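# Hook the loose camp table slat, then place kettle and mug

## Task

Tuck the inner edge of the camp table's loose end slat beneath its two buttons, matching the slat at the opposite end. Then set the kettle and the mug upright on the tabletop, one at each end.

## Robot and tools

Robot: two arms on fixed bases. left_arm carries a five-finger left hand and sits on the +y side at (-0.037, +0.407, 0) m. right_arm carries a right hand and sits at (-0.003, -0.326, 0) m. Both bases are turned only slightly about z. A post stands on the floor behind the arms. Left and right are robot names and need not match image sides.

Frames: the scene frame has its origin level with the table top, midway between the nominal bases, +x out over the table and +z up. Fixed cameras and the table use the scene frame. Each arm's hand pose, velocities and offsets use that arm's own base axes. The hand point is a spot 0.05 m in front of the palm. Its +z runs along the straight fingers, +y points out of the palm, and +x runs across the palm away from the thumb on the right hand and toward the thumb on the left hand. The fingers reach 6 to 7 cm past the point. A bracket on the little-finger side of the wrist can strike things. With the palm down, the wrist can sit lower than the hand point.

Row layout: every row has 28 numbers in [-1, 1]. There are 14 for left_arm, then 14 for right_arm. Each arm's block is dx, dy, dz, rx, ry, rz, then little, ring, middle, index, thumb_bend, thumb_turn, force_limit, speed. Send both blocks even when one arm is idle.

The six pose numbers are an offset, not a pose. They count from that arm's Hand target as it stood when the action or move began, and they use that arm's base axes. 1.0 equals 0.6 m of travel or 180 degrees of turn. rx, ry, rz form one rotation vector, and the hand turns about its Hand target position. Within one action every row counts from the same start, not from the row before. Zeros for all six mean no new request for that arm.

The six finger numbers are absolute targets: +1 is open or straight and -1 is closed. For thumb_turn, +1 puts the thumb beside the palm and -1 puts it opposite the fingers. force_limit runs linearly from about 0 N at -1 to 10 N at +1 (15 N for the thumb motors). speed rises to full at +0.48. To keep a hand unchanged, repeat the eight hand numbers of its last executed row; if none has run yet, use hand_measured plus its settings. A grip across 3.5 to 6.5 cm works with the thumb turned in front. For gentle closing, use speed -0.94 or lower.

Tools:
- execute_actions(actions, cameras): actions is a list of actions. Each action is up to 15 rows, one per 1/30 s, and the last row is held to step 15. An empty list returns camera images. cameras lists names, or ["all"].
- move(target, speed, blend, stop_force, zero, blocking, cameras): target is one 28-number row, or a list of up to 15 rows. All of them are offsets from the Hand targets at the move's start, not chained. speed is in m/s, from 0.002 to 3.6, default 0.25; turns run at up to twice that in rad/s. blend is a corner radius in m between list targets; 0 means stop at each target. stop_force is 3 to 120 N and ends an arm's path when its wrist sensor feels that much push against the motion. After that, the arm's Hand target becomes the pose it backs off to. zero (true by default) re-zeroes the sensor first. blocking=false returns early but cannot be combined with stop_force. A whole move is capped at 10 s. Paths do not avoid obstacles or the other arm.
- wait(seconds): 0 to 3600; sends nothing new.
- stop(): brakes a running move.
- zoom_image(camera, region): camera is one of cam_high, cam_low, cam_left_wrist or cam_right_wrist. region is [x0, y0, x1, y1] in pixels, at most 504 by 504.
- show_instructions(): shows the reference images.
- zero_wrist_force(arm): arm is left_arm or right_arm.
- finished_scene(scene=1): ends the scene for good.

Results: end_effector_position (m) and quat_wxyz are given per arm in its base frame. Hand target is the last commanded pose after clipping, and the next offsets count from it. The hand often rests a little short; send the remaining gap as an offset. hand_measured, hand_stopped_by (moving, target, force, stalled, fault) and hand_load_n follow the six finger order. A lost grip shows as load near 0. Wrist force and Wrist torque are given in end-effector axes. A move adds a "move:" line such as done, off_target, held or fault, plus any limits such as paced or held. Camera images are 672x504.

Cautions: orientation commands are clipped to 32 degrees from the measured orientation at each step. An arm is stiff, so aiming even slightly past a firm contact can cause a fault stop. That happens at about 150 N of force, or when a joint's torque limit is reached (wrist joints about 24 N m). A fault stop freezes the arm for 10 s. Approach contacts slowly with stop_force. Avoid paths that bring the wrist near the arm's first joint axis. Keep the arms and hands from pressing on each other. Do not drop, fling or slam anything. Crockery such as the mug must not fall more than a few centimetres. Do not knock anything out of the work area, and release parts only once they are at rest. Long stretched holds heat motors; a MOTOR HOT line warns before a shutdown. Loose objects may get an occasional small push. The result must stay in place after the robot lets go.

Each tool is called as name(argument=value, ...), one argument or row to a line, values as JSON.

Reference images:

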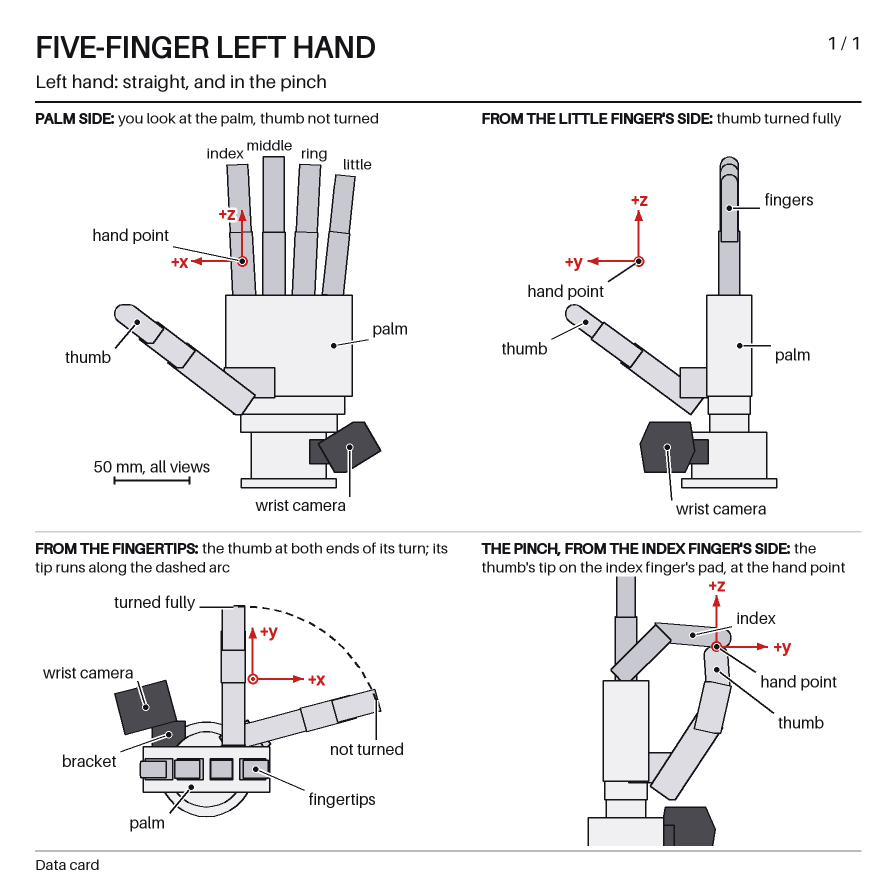

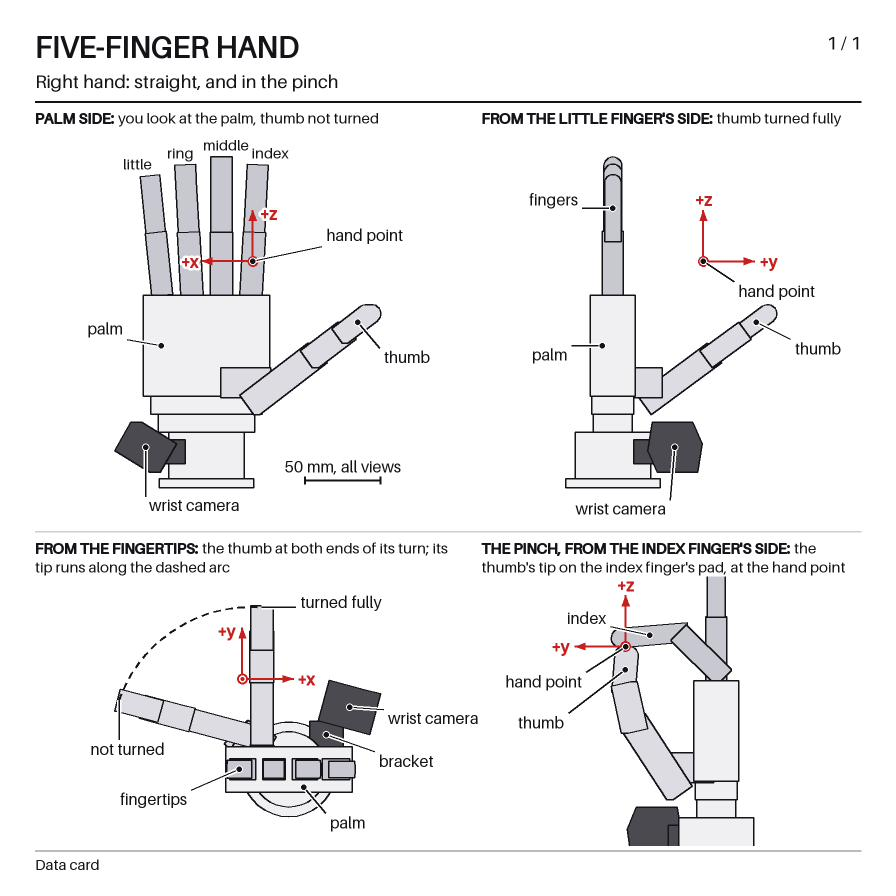

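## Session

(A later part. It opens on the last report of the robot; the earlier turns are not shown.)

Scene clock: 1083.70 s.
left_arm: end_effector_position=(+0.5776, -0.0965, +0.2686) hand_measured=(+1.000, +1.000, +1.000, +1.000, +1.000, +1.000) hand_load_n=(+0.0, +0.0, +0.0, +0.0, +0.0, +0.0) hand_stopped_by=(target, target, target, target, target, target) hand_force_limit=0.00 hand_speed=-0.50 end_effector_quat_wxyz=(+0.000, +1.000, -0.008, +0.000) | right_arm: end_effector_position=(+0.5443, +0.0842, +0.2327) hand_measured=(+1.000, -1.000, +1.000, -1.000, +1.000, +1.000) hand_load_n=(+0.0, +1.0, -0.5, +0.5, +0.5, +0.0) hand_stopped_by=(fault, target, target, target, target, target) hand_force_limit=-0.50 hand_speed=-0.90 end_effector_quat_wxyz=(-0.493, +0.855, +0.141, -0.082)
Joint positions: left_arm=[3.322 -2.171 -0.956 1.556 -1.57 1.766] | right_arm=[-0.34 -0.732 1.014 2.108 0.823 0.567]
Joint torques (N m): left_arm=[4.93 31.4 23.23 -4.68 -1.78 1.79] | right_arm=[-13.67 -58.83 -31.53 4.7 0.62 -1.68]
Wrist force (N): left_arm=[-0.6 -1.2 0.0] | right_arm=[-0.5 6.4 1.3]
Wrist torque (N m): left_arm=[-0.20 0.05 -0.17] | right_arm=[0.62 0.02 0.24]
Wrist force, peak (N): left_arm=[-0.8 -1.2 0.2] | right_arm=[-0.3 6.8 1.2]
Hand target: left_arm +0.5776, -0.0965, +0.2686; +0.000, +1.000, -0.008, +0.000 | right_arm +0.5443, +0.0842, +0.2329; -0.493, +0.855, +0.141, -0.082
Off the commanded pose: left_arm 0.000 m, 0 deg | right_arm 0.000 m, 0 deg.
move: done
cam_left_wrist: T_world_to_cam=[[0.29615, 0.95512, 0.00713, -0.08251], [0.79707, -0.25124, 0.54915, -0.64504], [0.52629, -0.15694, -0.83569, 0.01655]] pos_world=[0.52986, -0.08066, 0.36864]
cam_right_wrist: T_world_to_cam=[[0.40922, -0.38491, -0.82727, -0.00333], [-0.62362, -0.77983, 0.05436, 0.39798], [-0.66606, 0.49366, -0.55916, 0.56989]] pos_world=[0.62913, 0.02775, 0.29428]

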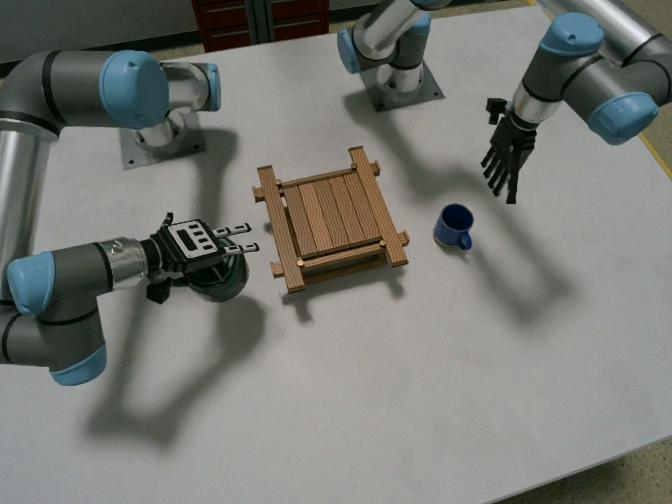

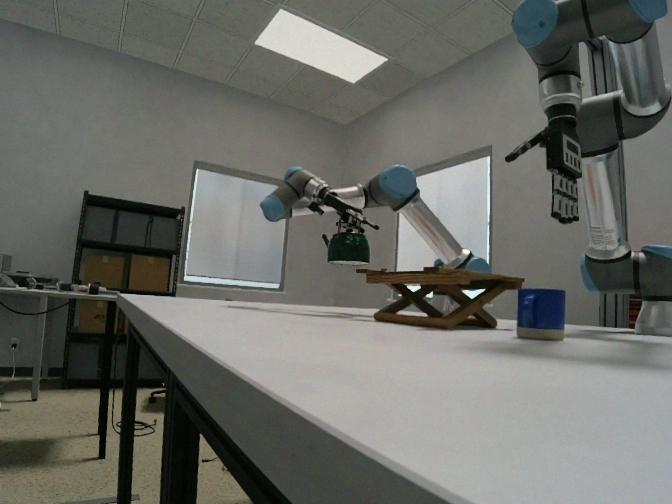

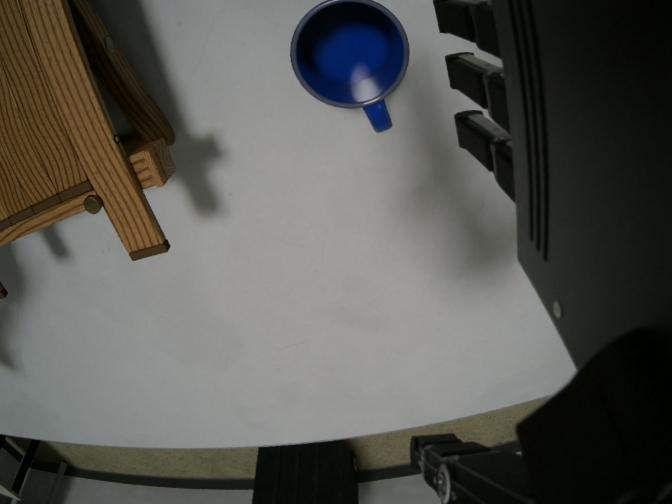

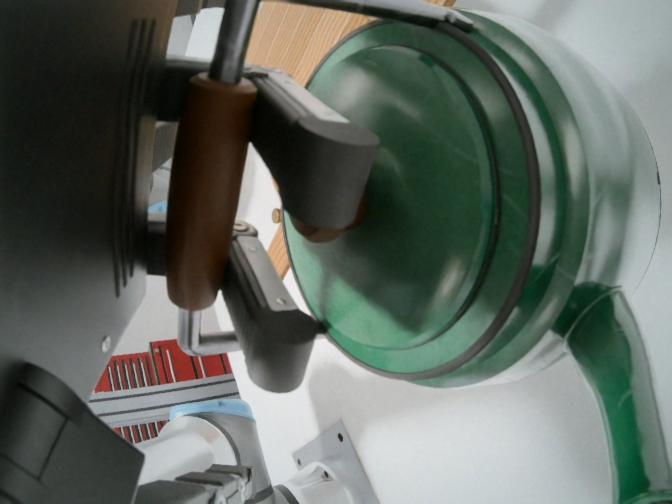

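move(
  target=[
    [0,0,0,0,0,0,1,1,1,1,1,1,0,-0.5,0,0,0.02,0,0,0,1,-1,1,-1,1,1,-0.5,-0.9],
    [0,0,0,0,0,0,1,1,1,1,1,1,0,-0.5,-0.167,0.319,0.02,0,0,0,1,-1,1,-1,1,1,-0.5,-0.9],
  ],
  speed=0.06,
  cameras=["all"],
)

zoom_image(
  camera="cam_high",
  region=[220, 140, 440, 300],
)

zoom_image(
  camera="cam_low",
  region=[350, 180, 550, 340],
)

Scene clock: 1102.67 s.
left_arm: end_effector_position=(+0.5776, -0.0965, +0.2686) hand_measured=(+1.000, +1.000, +1.000, +1.000, +1.000, +1.000) hand_load_n=(+0.0, +0.0, +0.0, +0.0, +0.0, -0.5) hand_stopped_by=(target, target, target, target, target, target) hand_force_limit=0.00 hand_speed=-0.50 end_effector_quat_wxyz=(+0.000, +1.000, -0.008, +0.000) | right_arm: end_effector_position=(+0.4442, +0.2755, +0.2449) hand_measured=(+1.000, -1.000, +1.000, -1.000, +1.000, +1.000) hand_load_n=(+0.0, +1.0, +0.0, +0.5, +0.0, +0.0) hand_stopped_by=(fault, target, target, target, target, target) hand_force_limit=-0.50 hand_speed=-0.90 end_effector_quat_wxyz=(-0.493, +0.855, +0.141, -0.082)
Joint positions: left_arm=[3.322 -2.171 -0.956 1.556 -1.57 1.766] | right_arm=[-0.046 -0.954 1.319 1.769 0.634 0.907]
Joint torques (N m): left_arm=[5.14 31.83 22.17 -4.76 -1.87 1.81] | right_arm=[12.1 -50.84 -3.87 1.25 -3 1.61]
Wrist force (N): left_arm=[-0.4 -1.2 0.1] | right_arm=[-0.8 6.5 0.7]
Wrist torque (N m): left_arm=[-0.20 0.02 -0.15] | right_arm=[0.65 0.11 0.08]
Wrist force, peak (N): left_arm=[-0.6 -1.4 -0.2] | right_arm=[-0.6 6.9 1.5]
Hand target: left_arm +0.5776, -0.0965, +0.2686; +0.000, +1.000, -0.008, +0.000 | right_arm +0.4441, +0.2756, +0.2449; -0.493, +0.855, +0.141, -0.082
Off the commanded pose: left_arm 0.000 m, 0 deg | right_arm 0.000 m, 0 deg.
move: done
cam_left_wrist: T_world_to_cam=[[0.29615, 0.95512, 0.00713, -0.08251], [0.79707, -0.25124, 0.54915, -0.64504], [0.52629, -0.15694, -0.83569, 0.01655]] pos_world=[0.52986, -0.08066, 0.36864]
cam_right_wrist: T_world_to_cam=[[0.40914, -0.38485, -0.82734, 0.12141], [-0.62357, -0.77987, 0.0544, 0.48405], [-0.66615, 0.49366, -0.55906, 0.41562]] pos_world=[0.52903, 0.21905, 0.30648]

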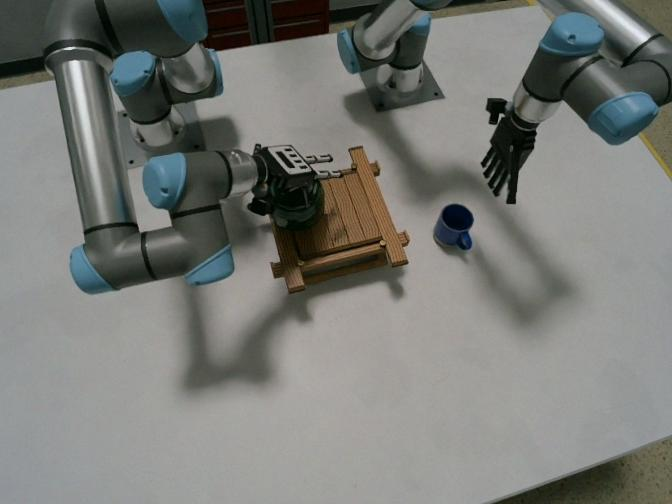

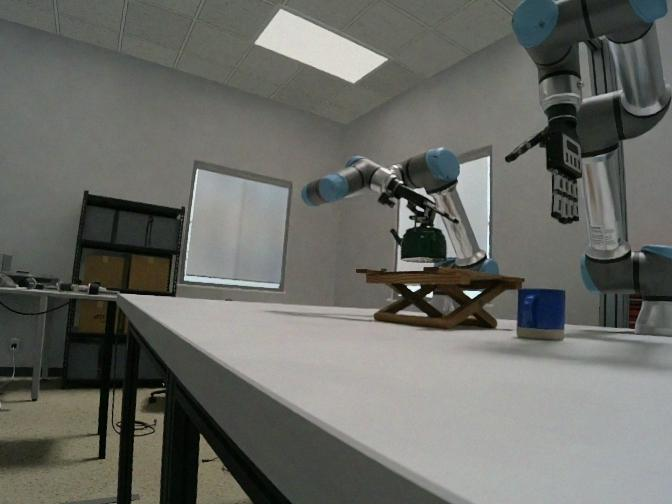

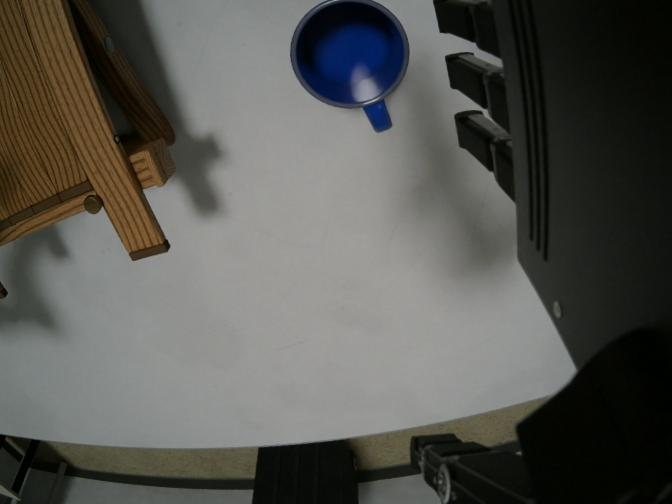

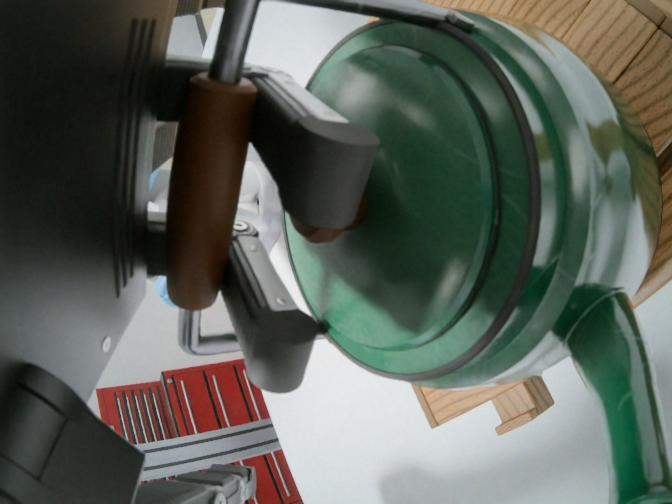

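Scaled by 2.291 from the camera's image (finer frame: 960x720).

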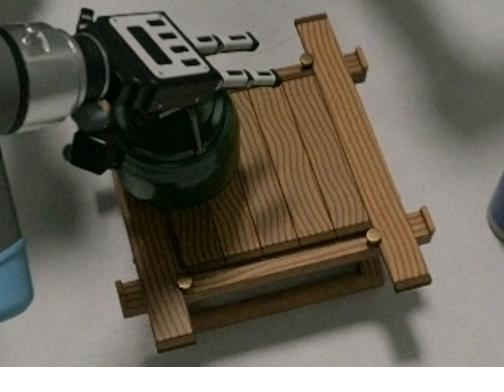

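Scaled by 2.520 from the camera's image (finer frame: 960x720).

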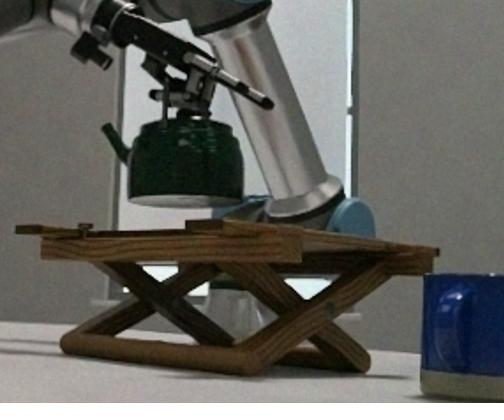

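move(
  target=[0,0,0,0,0,0,1,1,1,1,1,1,0,-0.5,0,0,-0.05,0,0,0,1,-1,1,-1,1,1,-0.5,-0.9],
  speed=0.02,
  stop_force=3,
)

move(
  target=[0,0,0,0,0,0,1,1,1,1,1,1,0,-0.5,0,0,-0.04,0,0,0,1,-1,1,-1,1,1,-0.5,-0.9],
  speed=0.007,
  stop_force=3,
  cameras=["cam_high","cam_low","cam_right_wrist"],
)

zoom_image(
  camera="cam_low",
  region=[350, 180, 550, 340],
)

zoom_image(
  camera="cam_high",
  region=[220, 140, 440, 300],
)

Scene clock: 1115.43 s.
left_arm: end_effector_position=(+0.5776, -0.0965, +0.2686) hand_measured=(+1.000, +1.000, +1.000, +1.000, +1.000, +1.000) hand_load_n=(+0.0, +0.0, +0.0, +0.0, +0.0, +0.0) hand_stopped_by=(target, target, target, target, target, target) hand_force_limit=0.00 hand_speed=-0.50 end_effector_quat_wxyz=(+0.000, +1.000, -0.008, +0.000) | right_arm: end_effector_position=(+0.4441, +0.2756, +0.2149) hand_measured=(+1.000, -1.000, +1.000, -1.000, +1.000, +1.000) hand_load_n=(+0.0, +1.0, +0.0, +0.5, +0.0, +0.0) hand_stopped_by=(fault, target, target, target, target, target) hand_force_limit=-0.50 hand_speed=-0.90 end_effector_quat_wxyz=(-0.493, +0.855, +0.141, -0.082)
Joint positions: left_arm=[3.322 -2.171 -0.956 1.556 -1.57 1.766] | right_arm=[-0.046 -0.926 1.355 1.705 0.634 0.907]
Joint torques (N m): left_arm=[4.59 31.71 22.37 -4.68 -1.75 1.87] | right_arm=[12.03 -30.9 -4 1.24 -2.32 1.89]
Wrist force (N): left_arm=[-0.2 -1.0 -0.1] | right_arm=[-0.6 6.4 0.6]
Wrist torque (N m): left_arm=[-0.16 -0.02 -0.14] | right_arm=[0.63 0.07 0.09]
Wrist force, peak (N): left_arm=[-0.3 -1.4 0.0] | right_arm=[-0.6 6.8 0.9]
Hand target: left_arm +0.5776, -0.0965, +0.2686; +0.000, +1.000, -0.008, +0.000 | right_arm +0.4441, +0.2756, +0.2149; -0.493, +0.855, +0.141, -0.082
Off the commanded pose: left_arm 0.000 m, 0 deg | right_arm 0.000 m, 0 deg.
move: done

Scene clock: 1117.90 s.
left_arm: end_effector_position=(+0.5776, -0.0965, +0.2686) hand_measured=(+1.000, +1.000, +1.000, +1.000, +1.000, +1.000) hand_load_n=(+0.0, +0.0, +0.0, +0.0, +0.0, +0.0) hand_stopped_by=(target, target, target, target, target, target) hand_force_limit=0.00 hand_speed=-0.50 end_effector_quat_wxyz=(+0.000, +1.000, -0.008, +0.000) | right_arm: end_effector_position=(+0.4441, +0.2756, +0.2064) hand_measured=(+1.000, -1.000, +1.000, -1.000, +1.000, +1.000) hand_load_n=(+0.0, +0.5, +0.0, +0.5, +0.0, +0.0) hand_stopped_by=(fault, target, target, target, target, target) hand_force_limit=-0.50 hand_speed=-0.90 end_effector_quat_wxyz=(-0.493, +0.855, +0.141, -0.082)
Joint positions: left_arm=[3.322 -2.171 -0.956 1.556 -1.57 1.766] | right_arm=[-0.046 -0.917 1.364 1.687 0.633 0.907]
Joint torques (N m): left_arm=[4.38 31.37 22.23 -4.7 -1.84 1.64] | right_arm=[13.3 -49.75 -29.22 4.53 -0.8 0.73]
Wrist force (N): left_arm=[-0.5 -1.1 0.0] | right_arm=[-1.2 3.4 -0.5]
Wrist torque (N m): left_arm=[-0.19 0.03 -0.16] | right_arm=[0.49 0.14 0.01]
Wrist force, peak (N): left_arm=[-0.6 -1.3 0.1] | right_arm=[-0.7 6.7 0.8]
Hand target: left_arm +0.5776, -0.0965, +0.2686; +0.000, +1.000, -0.008, +0.000 | right_arm +0.4441, +0.2756, +0.2064; -0.493, +0.855, +0.141, -0.082 (not the last commanded pose)
Off the commanded pose: left_arm 0.000 m, 0 deg | right_arm 0.015 m, 0 deg.
move: contact (right_arm)
cam_right_wrist: T_world_to_cam=[[0.40917, -0.38487, -0.82732, 0.08954], [-0.62362, -0.77984, 0.05436, 0.48619], [-0.6661, 0.49369, -0.55909, 0.3939]] pos_world=[0.52893, 0.21915, 0.26788]

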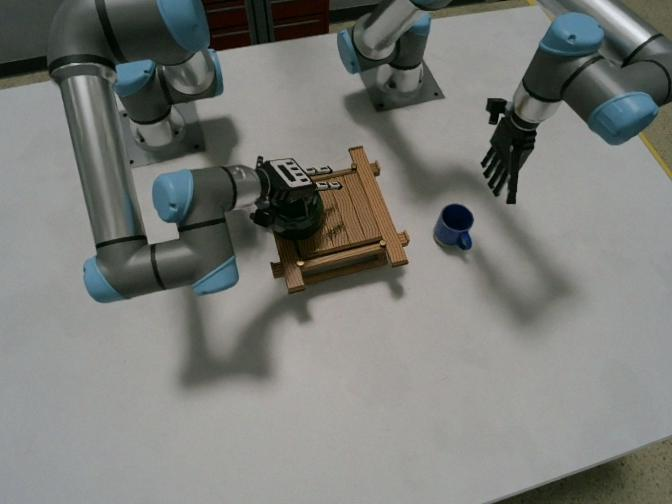

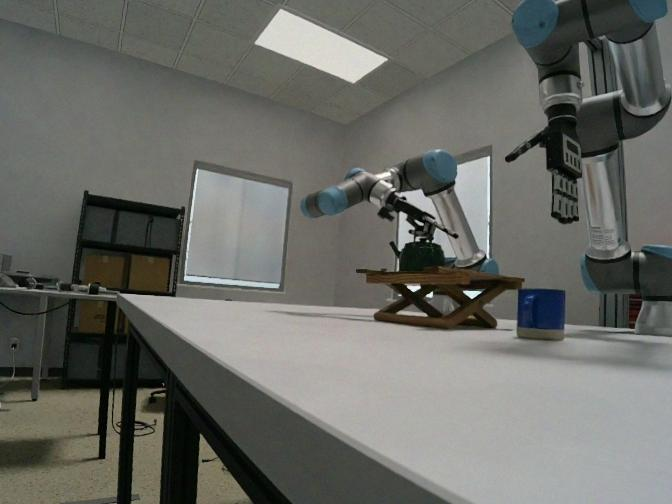

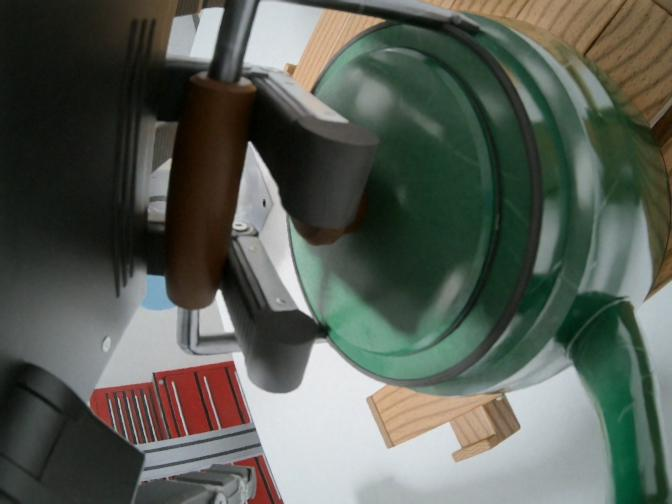

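Scaled by 2.520 from the camera's image (finer frame: 960x720).

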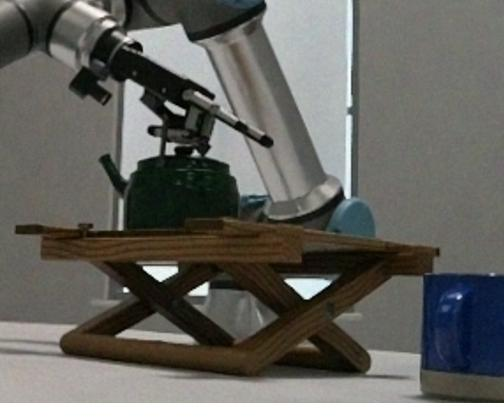

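Scaled by 2.291 from the camera's image (finer frame: 960x720).

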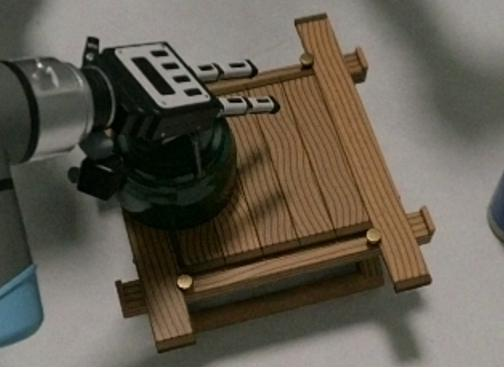

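move(
  target=[0,0,0,0,0,0,1,1,1,1,1,1,0,-0.5,0,0,-0.009,0,0,0,1,-1,1,-1,1,1,-0.5,-0.9],
  speed=0.007,
  stop_force=4,
  cameras=["cam_right_wrist"],
)

Scene clock: 1122.17 s.
left_arm: end_effector_position=(+0.5776, -0.0965, +0.2686) hand_measured=(+1.000, +1.000, +1.000, +1.000, +1.000, +1.000) hand_load_n=(+0.0, +0.0, +0.0, +0.0, +0.0, +0.0) hand_stopped_by=(target, target, target, target, target, target) hand_force_limit=0.00 hand_speed=-0.50 end_effector_quat_wxyz=(+0.000, +1.000, -0.008, +0.000) | right_arm: end_effector_position=(+0.4441, +0.2756, +0.2010) hand_measured=(+1.000, -1.000, +1.000, -1.000, +1.000, +1.000) hand_load_n=(+0.0, +0.0, +0.0, +0.0, +0.0, +0.0) hand_stopped_by=(fault, target, target, target, target, target) hand_force_limit=-0.50 hand_speed=-0.90 end_effector_quat_wxyz=(-0.493, +0.855, +0.141, -0.082)
Joint positions: left_arm=[3.322 -2.171 -0.956 1.556 -1.57 1.766] | right_arm=[-0.046 -0.912 1.369 1.676 0.633 0.907]
Joint torques (N m): left_arm=[3.83 31.8 21.3 -4.64 -1.79 1.72] | right_arm=[11.81 -30.32 -4.36 0.55 -1.18 -0.42]
Wrist force (N): left_arm=[-0.5 -1.0 -0.1] | right_arm=[-0.7 2.2 -1.0]
Wrist torque (N m): left_arm=[-0.17 0.03 -0.16] | right_arm=[0.40 0.11 -0.02]
Wrist force, peak (N): left_arm=[-0.6 -1.3 -0.1] | right_arm=[-1.2 3.7 -0.4]
Hand target: left_arm +0.5776, -0.0965, +0.2686; +0.000, +1.000, -0.008, +0.000 | right_arm +0.4441, +0.2756, +0.2010; -0.493, +0.855, +0.141, -0.082
Off the commanded pose: left_arm 0.000 m, 0 deg | right_arm 0.000 m, 0 deg.
move: done
cam_right_wrist: T_world_to_cam=[[0.40914, -0.38485, -0.82734, 0.08509], [-0.62357, -0.77987, 0.0544, 0.48646], [-0.66615, 0.49366, -0.55906, 0.39091]] pos_world=[0.52893, 0.21915, 0.26248]

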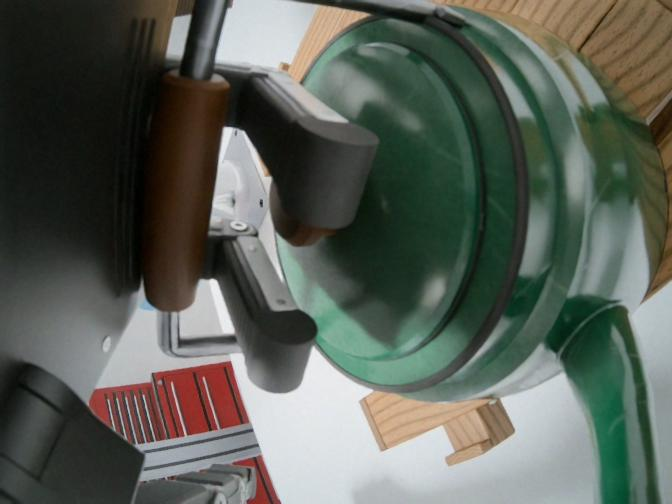

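move(
  target=[
    [0,0,0,0,0,0,1,1,1,1,1,1,0,-0.5,0,0,0.005,0,0,0,1,-1,1,-1,1,1,-0.5,-0.7],
    [0,0,0,0,0,0,1,1,1,1,1,1,0,-0.5,0,0,0.0051,0,0,0,1,-0.75,1,-0.75,1,1,-0.5,-0.7],
    [0,0,0,0,0,0,1,1,1,1,1,1,0,-0.5,0,0,0.00917,0,0,0,1,-0.65,1,-0.65,1,1,-0.5,-0.7],
    [0,0,0,0,0,0,1,1,1,1,1,1,0,-0.5,0,0,0.01417,0,0,0,1,-0.55,1,-0.55,1,1,-0.5,-0.7],
    [0,0,0,0,0,0,1,1,1,1,1,1,0,-0.5,0,0,0.01917,0,0,0,1,-0.45,1,-0.45,1,1,-0.5,-0.7],
  ],
  speed=0.02,
  cameras=["cam_low","cam_right_wrist"],
)

zoom_image(
  camera="cam_low",
  region=[350, 180, 550, 340],
)

Scene clock: 1145.73 s.
left_arm: end_effector_position=(+0.5776, -0.0965, +0.2686) hand_measured=(+1.000, +1.000, +1.000, +1.000, +1.000, +1.000) hand_load_n=(+0.0, +0.0, +0.0, +0.0, +0.0, +0.0) hand_stopped_by=(target, target, target, target, target, target) hand_force_limit=0.00 hand_speed=-0.50 end_effector_quat_wxyz=(+0.000, +1.000, -0.008, +0.000) | right_arm: end_effector_position=(+0.4441, +0.2756, +0.2125) hand_measured=(+1.000, -0.450, +1.000, -0.450, +1.000, +1.000) hand_load_n=(+0.0, +0.0, +0.0, +0.0, +0.0, -0.5) hand_stopped_by=(fault, target, target, target, target, target) hand_force_limit=-0.50 hand_speed=-0.70 end_effector_quat_wxyz=(-0.493, +0.855, +0.141, -0.082)
Joint positions: left_arm=[3.322 -2.171 -0.956 1.556 -1.57 1.766] | right_arm=[-0.046 -0.924 1.358 1.7 0.633 0.907]
Joint torques (N m): left_arm=[3.8 31.36 21.72 -4.65 -1.88 1.65] | right_arm=[10.34 -49.3 -28.53 4.28 -1.98 0.86]
Wrist force (N): left_arm=[-0.3 -0.9 0.0] | right_arm=[-0.6 2.1 -1.0]
Wrist torque (N m): left_arm=[-0.16 0.01 -0.15] | right_arm=[0.40 0.11 -0.01]
Wrist force, peak (N): left_arm=[-0.3 -1.4 0.0] | right_arm=[-0.8 2.5 -1.0]
Hand target: left_arm +0.5776, -0.0965, +0.2686; +0.000, +1.000, -0.008, +0.000 | right_arm +0.4441, +0.2756, +0.2125; -0.493, +0.855, +0.141, -0.082
Off the commanded pose: left_arm 0.000 m, 0 deg | right_arm 0.000 m, 0 deg.
move: done
cam_right_wrist: T_world_to_cam=[[0.40914, -0.38485, -0.82734, 0.0946], [-0.62357, -0.77987, 0.0544, 0.48583], [-0.66615, 0.49366, -0.55906, 0.39734]] pos_world=[0.52893, 0.21915, 0.27398]

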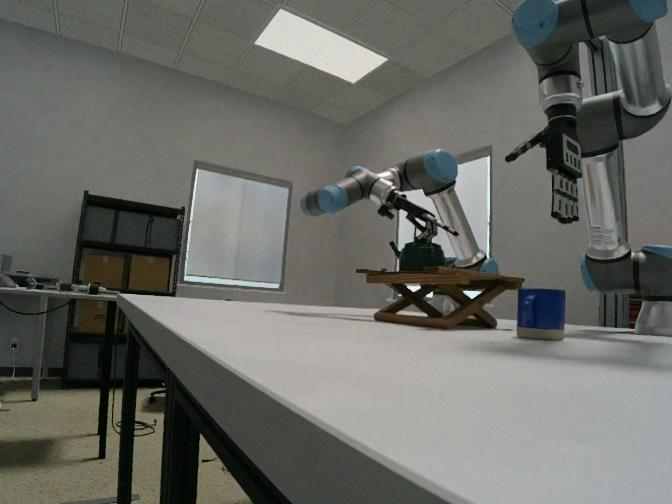

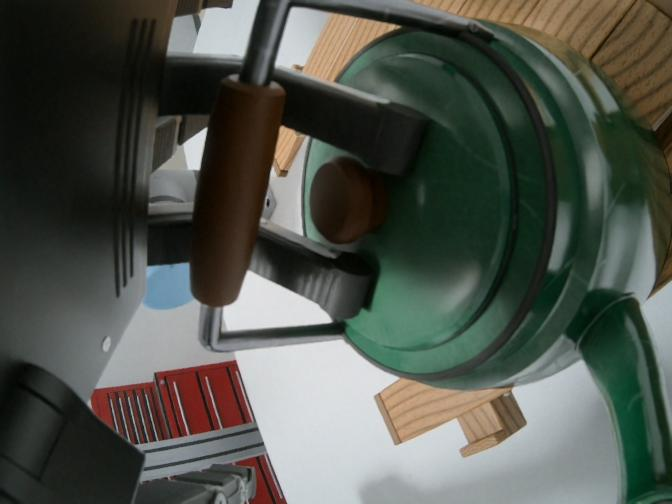

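Scaled by 2.520 from the camera's image (finer frame: 960x720).

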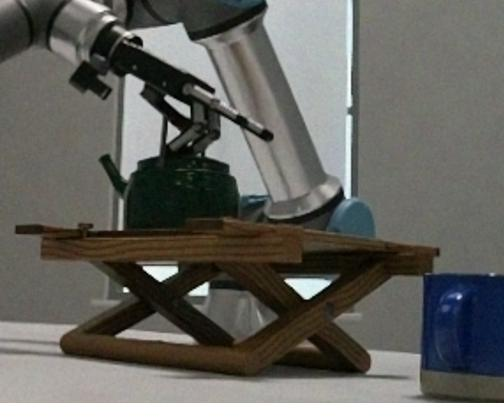

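move(
  target=[
    [0,0,0,0,0,0,1,1,1,1,1,1,0,-0.5,0,0,0.0058,0,0,0,1,-0.45,1,-0.45,1,1,-0.5,-0.7],
    [0,0,0,0,0,0,1,1,1,1,1,1,0,-0.5,0,0,0.006,0,0,0,1,-0.35,1,-0.35,1,1,-0.5,-0.7],
    [0,0,0,0,0,0,1,1,1,1,1,1,0,-0.5,0,0,0.011,0,0,0,1,-0.25,1,-0.25,1,1,-0.5,-0.7],
    [0,0,0,0,0,0,1,1,1,1,1,1,0,-0.5,0,0,0.0167,0,0,0,1,-0.1,1,-0.1,1,1,-0.5,-0.7],
    [0,0,0,0,0,0,1,1,1,1,1,1,0,-0.5,0,0,0.0225,0,0,0,1,0,1,0,1,1,-0.5,-0.7],
    [0,0,0,0,0,0,1,1,1,1,1,1,0,-0.5,0,0,0.028,0,0,0,1,0.15,1,0.15,1,1,-0.5,-0.7],
  ],
  speed=0.02,
  cameras=["cam_low","cam_right_wrist"],
)

zoom_image(
  camera="cam_low",
  region=[350, 180, 550, 340],
)

Scene clock: 1156.33 s.
left_arm: end_effector_position=(+0.5776, -0.0965, +0.2686) hand_measured=(+1.000, +1.000, +1.000, +1.000, +1.000, +1.000) hand_load_n=(+0.0, +0.0, +0.0, +0.0, +0.0, +0.0) hand_stopped_by=(target, target, target, target, target, target) hand_force_limit=0.00 hand_speed=-0.50 end_effector_quat_wxyz=(+0.000, +1.000, -0.008, +0.000) | right_arm: end_effector_position=(+0.4441, +0.2756, +0.2293) hand_measured=(+1.000, +0.150, +1.000, +0.150, +1.000, +1.000) hand_load_n=(+0.0, +0.0, +0.0, +0.0, +0.0, +0.0) hand_stopped_by=(fault, target, target, target, target, target) hand_force_limit=-0.50 hand_speed=-0.70 end_effector_quat_wxyz=(-0.493, +0.855, +0.141, -0.082)
Joint positions: left_arm=[3.322 -2.171 -0.956 1.556 -1.57 1.766] | right_arm=[-0.046 -0.94 1.339 1.735 0.633 0.907]
Joint torques (N m): left_arm=[2.89 31.7 21.38 -4.73 -1.82 1.59] | right_arm=[8.79 -50.69 -29.48 4.45 -0.76 -0.28]
Wrist force (N): left_arm=[-0.6 -1.0 -0.2] | right_arm=[-0.9 2.5 -1.0]
Wrist torque (N m): left_arm=[-0.16 0.04 -0.17] | right_arm=[0.48 0.16 -0.01]
Wrist force, peak (N): left_arm=[-0.4 -1.4 -0.2] | right_arm=[-0.6 -0.5 -2.9]
Hand target: left_arm +0.5776, -0.0965, +0.2686; +0.000, +1.000, -0.008, +0.000 | right_arm +0.4441, +0.2756, +0.2293; -0.493, +0.855, +0.141, -0.082
Off the commanded pose: left_arm 0.000 m, 0 deg | right_arm 0.000 m, 0 deg.
move: done
cam_right_wrist: T_world_to_cam=[[0.40909, -0.38492, -0.82734, 0.10854], [-0.62361, -0.77984, 0.05446, 0.48491], [-0.66615, 0.49366, -0.55906, 0.40673]] pos_world=[0.52893, 0.21915, 0.29078]

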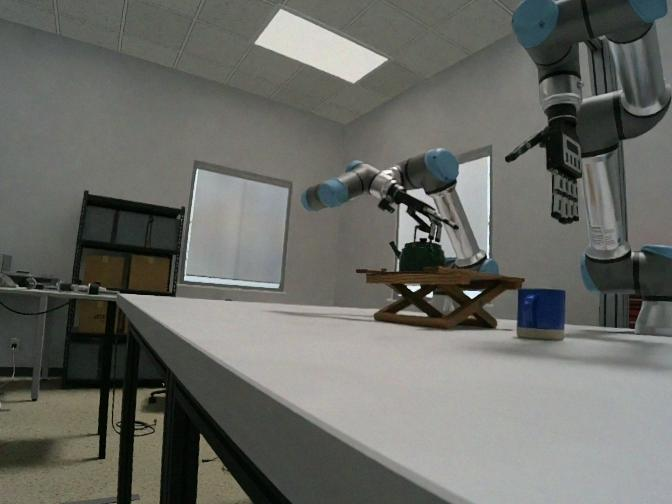

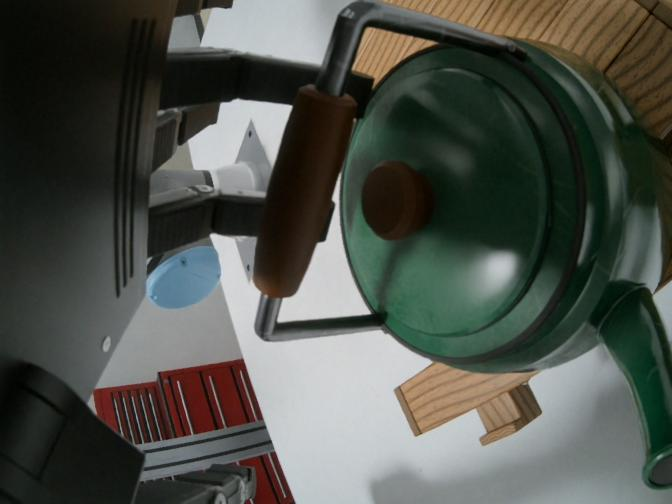

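Scaled by 2.520 from the camera's image (finer frame: 960x720).

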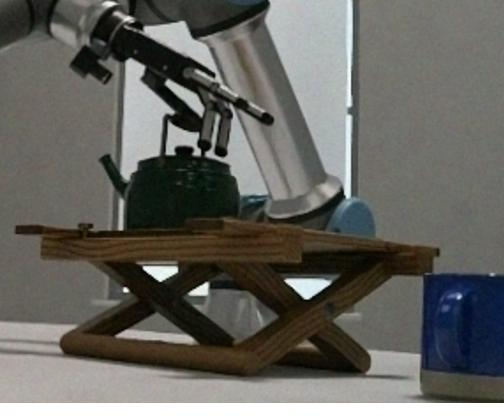

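move(
  target=[
    [0,0,0,0,0,0,1,1,1,1,1,1,0,-0.5,0,0,0.15,0,0,0,1,0.15,1,0.15,1,1,-0.5,-0.7],
    [0,0,0,0,0,0,1,1,1,1,1,1,0,-0.5,0,-0.3,0.2,0,0,0,1,1,1,1,1,1,-0.5,-0.5],
  ],
  speed=[0.06,0.2],
  blend=0.02,
  cameras=["cam_high","cam_low"],
)

zoom_image(
  camera="cam_high",
  region=[220, 120, 500, 300],
)

zoom_image(
  camera="cam_low",
  region=[350, 180, 600, 350],
)

Scene clock: 1164.87 s.
left_arm: end_effector_position=(+0.5776, -0.0965, +0.2686) hand_measured=(+1.000, +1.000, +1.000, +1.000, +1.000, +1.000) hand_load_n=(+0.0, +0.0, +0.0, +0.0, +0.0, +0.0) hand_stopped_by=(target, target, target, target, target, target) hand_force_limit=0.00 hand_speed=-0.50 end_effector_quat_wxyz=(+0.000, +1.000, -0.008, +0.000) | right_arm: end_effector_position=(+0.4441, +0.0956, +0.3493) hand_measured=(+1.000, +1.000, +1.000, +1.000, +1.000, +1.000) hand_load_n=(-0.5, +0.0, +0.0, +0.0, +0.0, +0.0) hand_stopped_by=(fault, target, target, target, target, target) hand_force_limit=-0.50 hand_speed=-0.50 end_effector_quat_wxyz=(-0.493, +0.855, +0.141, -0.082)
Joint positions: left_arm=[3.322 -2.171 -0.956 1.556 -1.57 1.766] | right_arm=[-0.383 -1.07 1.283 2.202 0.855 0.527]
Joint torques (N m): left_arm=[2.08 32.22 21.44 -4.47 -1.85 1.4] | right_arm=[-13.95 -27.29 -29.87 3.46 0.64 -1.44]
Wrist force (N): left_arm=[-0.4 -1.0 0.0] | right_arm=[-1.0 2.3 -1.1]
Wrist torque (N m): left_arm=[-0.16 0.03 -0.16] | right_arm=[0.44 0.16 0.13]
Wrist force, peak (N): left_arm=[-0.5 -1.5 -0.2] | right_arm=[-1.0 2.7 -1.5]
Hand target: left_arm +0.5776, -0.0965, +0.2686; +0.000, +1.000, -0.008, +0.000 | right_arm +0.4441, +0.0956, +0.3493; -0.493, +0.855, +0.141, -0.082
Off the commanded pose: left_arm 0.000 m, 0 deg | right_arm 0.000 m, 0 deg.
move: done

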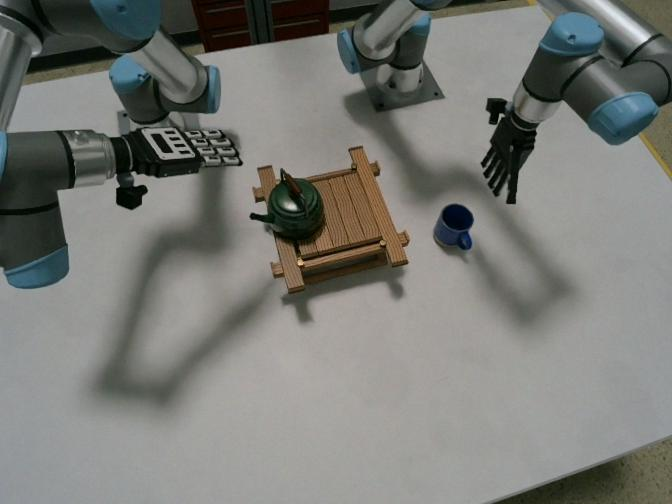

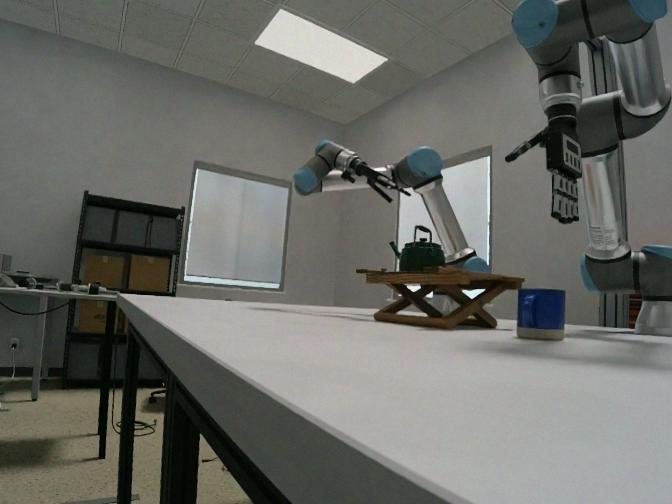

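Scaled by 1.800 from the camera's image (finer frame: 960x720).

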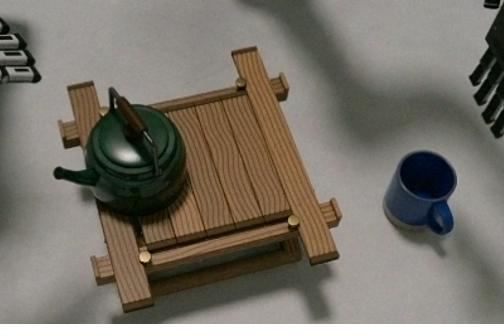

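Scaled by 2.016 from the camera's image (finer frame: 960x720).

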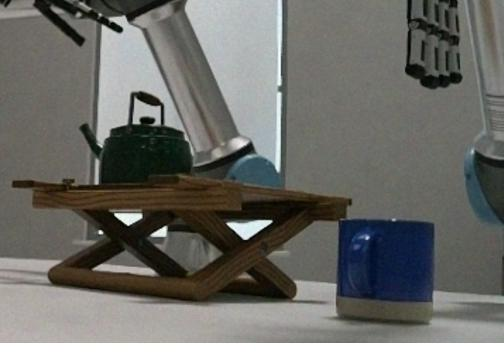

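wait(
  seconds=0.1,
  cameras=["cam_left_wrist","cam_high"],
)

zoom_image(
  camera="cam_left_wrist",
  region=[270, 0, 570, 225],
)

zoom_image(
  camera="cam_high",
  region=[420, 80, 580, 270],
)

Scene clock: 1188.10 s.
left_arm: end_effector_position=(+0.5776, -0.0965, +0.2686) hand_measured=(+1.000, +1.000, +1.000, +1.000, +1.000, +1.000) hand_load_n=(+0.0, +0.0, +0.0, +0.0, +0.0, +0.0) hand_stopped_by=(target, target, target, target, target, target) hand_force_limit=0.00 hand_speed=-0.50 end_effector_quat_wxyz=(+0.000, +1.000, -0.008, +0.000) | right_arm: end_effector_position=(+0.4441, +0.0956, +0.3493) hand_measured=(+1.000, +1.000, +1.000, +1.000, +1.000, +1.000) hand_load_n=(+0.0, +0.0, +0.0, +0.0, +0.0, +0.0) hand_stopped_by=(fault, target, target, target, target, target) hand_force_limit=-0.50 hand_speed=-0.50 end_effector_quat_wxyz=(-0.493, +0.855, +0.141, -0.082)
Joint positions: left_arm=[3.322 -2.171 -0.956 1.556 -1.57 1.766] | right_arm=[-0.383 -1.07 1.283 2.202 0.855 0.527]
Joint torques (N m): left_arm=[2.78 32.4 20.82 -4.56 -1.8 1.35] | right_arm=[-12.37 -25.45 -24.72 1.82 -0.76 -1.63]
Wrist force (N): left_arm=[-0.6 -1.0 -0.1] | right_arm=[-0.8 2.6 -0.9]
Wrist torque (N m): left_arm=[-0.16 0.04 -0.17] | right_arm=[0.47 0.12 0.16]
Wrist force, peak (N): left_arm=[-0.7 -1.4 -0.1] | right_arm=[-0.9 2.6 -1.1]
Hand target: left_arm +0.5776, -0.0965, +0.2686; +0.000, +1.000, -0.008, +0.000 | right_arm +0.4441, +0.0956, +0.3493; -0.493, +0.855, +0.141, -0.082
Off the commanded pose: left_arm 0.000 m, 0 deg | right_arm 0.000 m, 0 deg.
wait: 0.10 s; at rest from the start
cam_left_wrist: T_world_to_cam=[[0.29615, 0.95512, 0.00713, -0.08251], [0.79707, -0.25124, 0.54915, -0.64504], [0.52629, -0.15694, -0.83569, 0.01655]] pos_world=[0.52986, -0.08066, 0.36864]
Images, in order (width x height): cam_high 672x504, cam_left_wrist 672x504.

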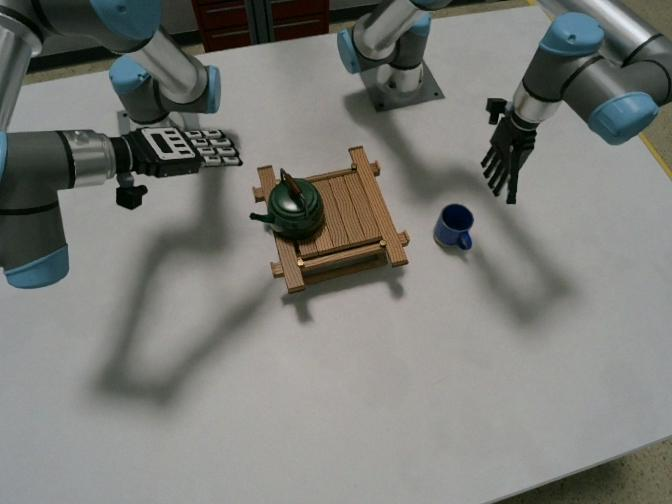

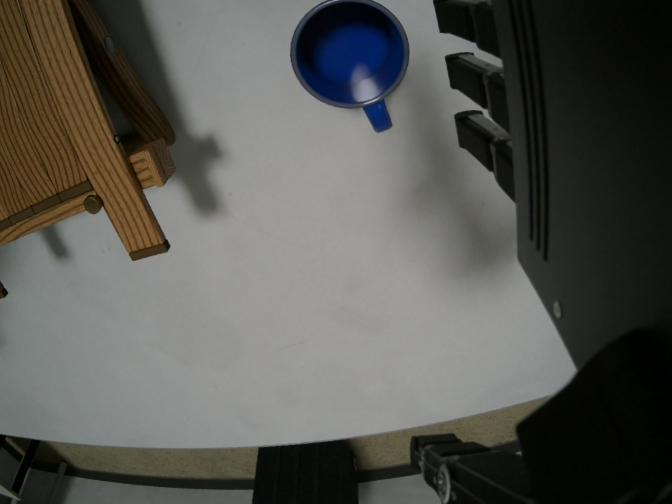

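Scaled by 1.680 from the camera's image (finer frame: 960x720).

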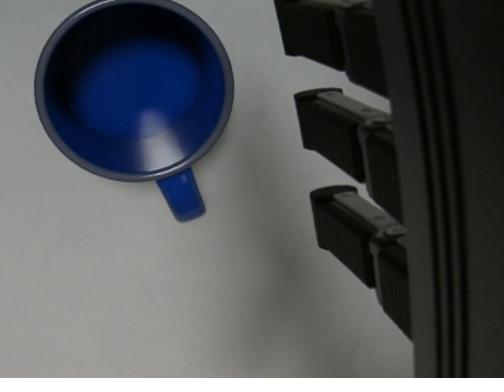

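Scaled by 2.653 from the camera's image (finer frame: 960x720).

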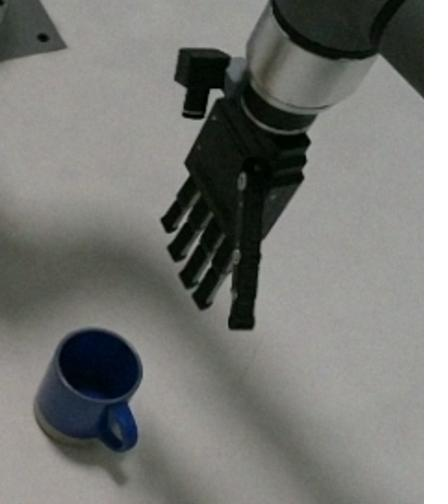

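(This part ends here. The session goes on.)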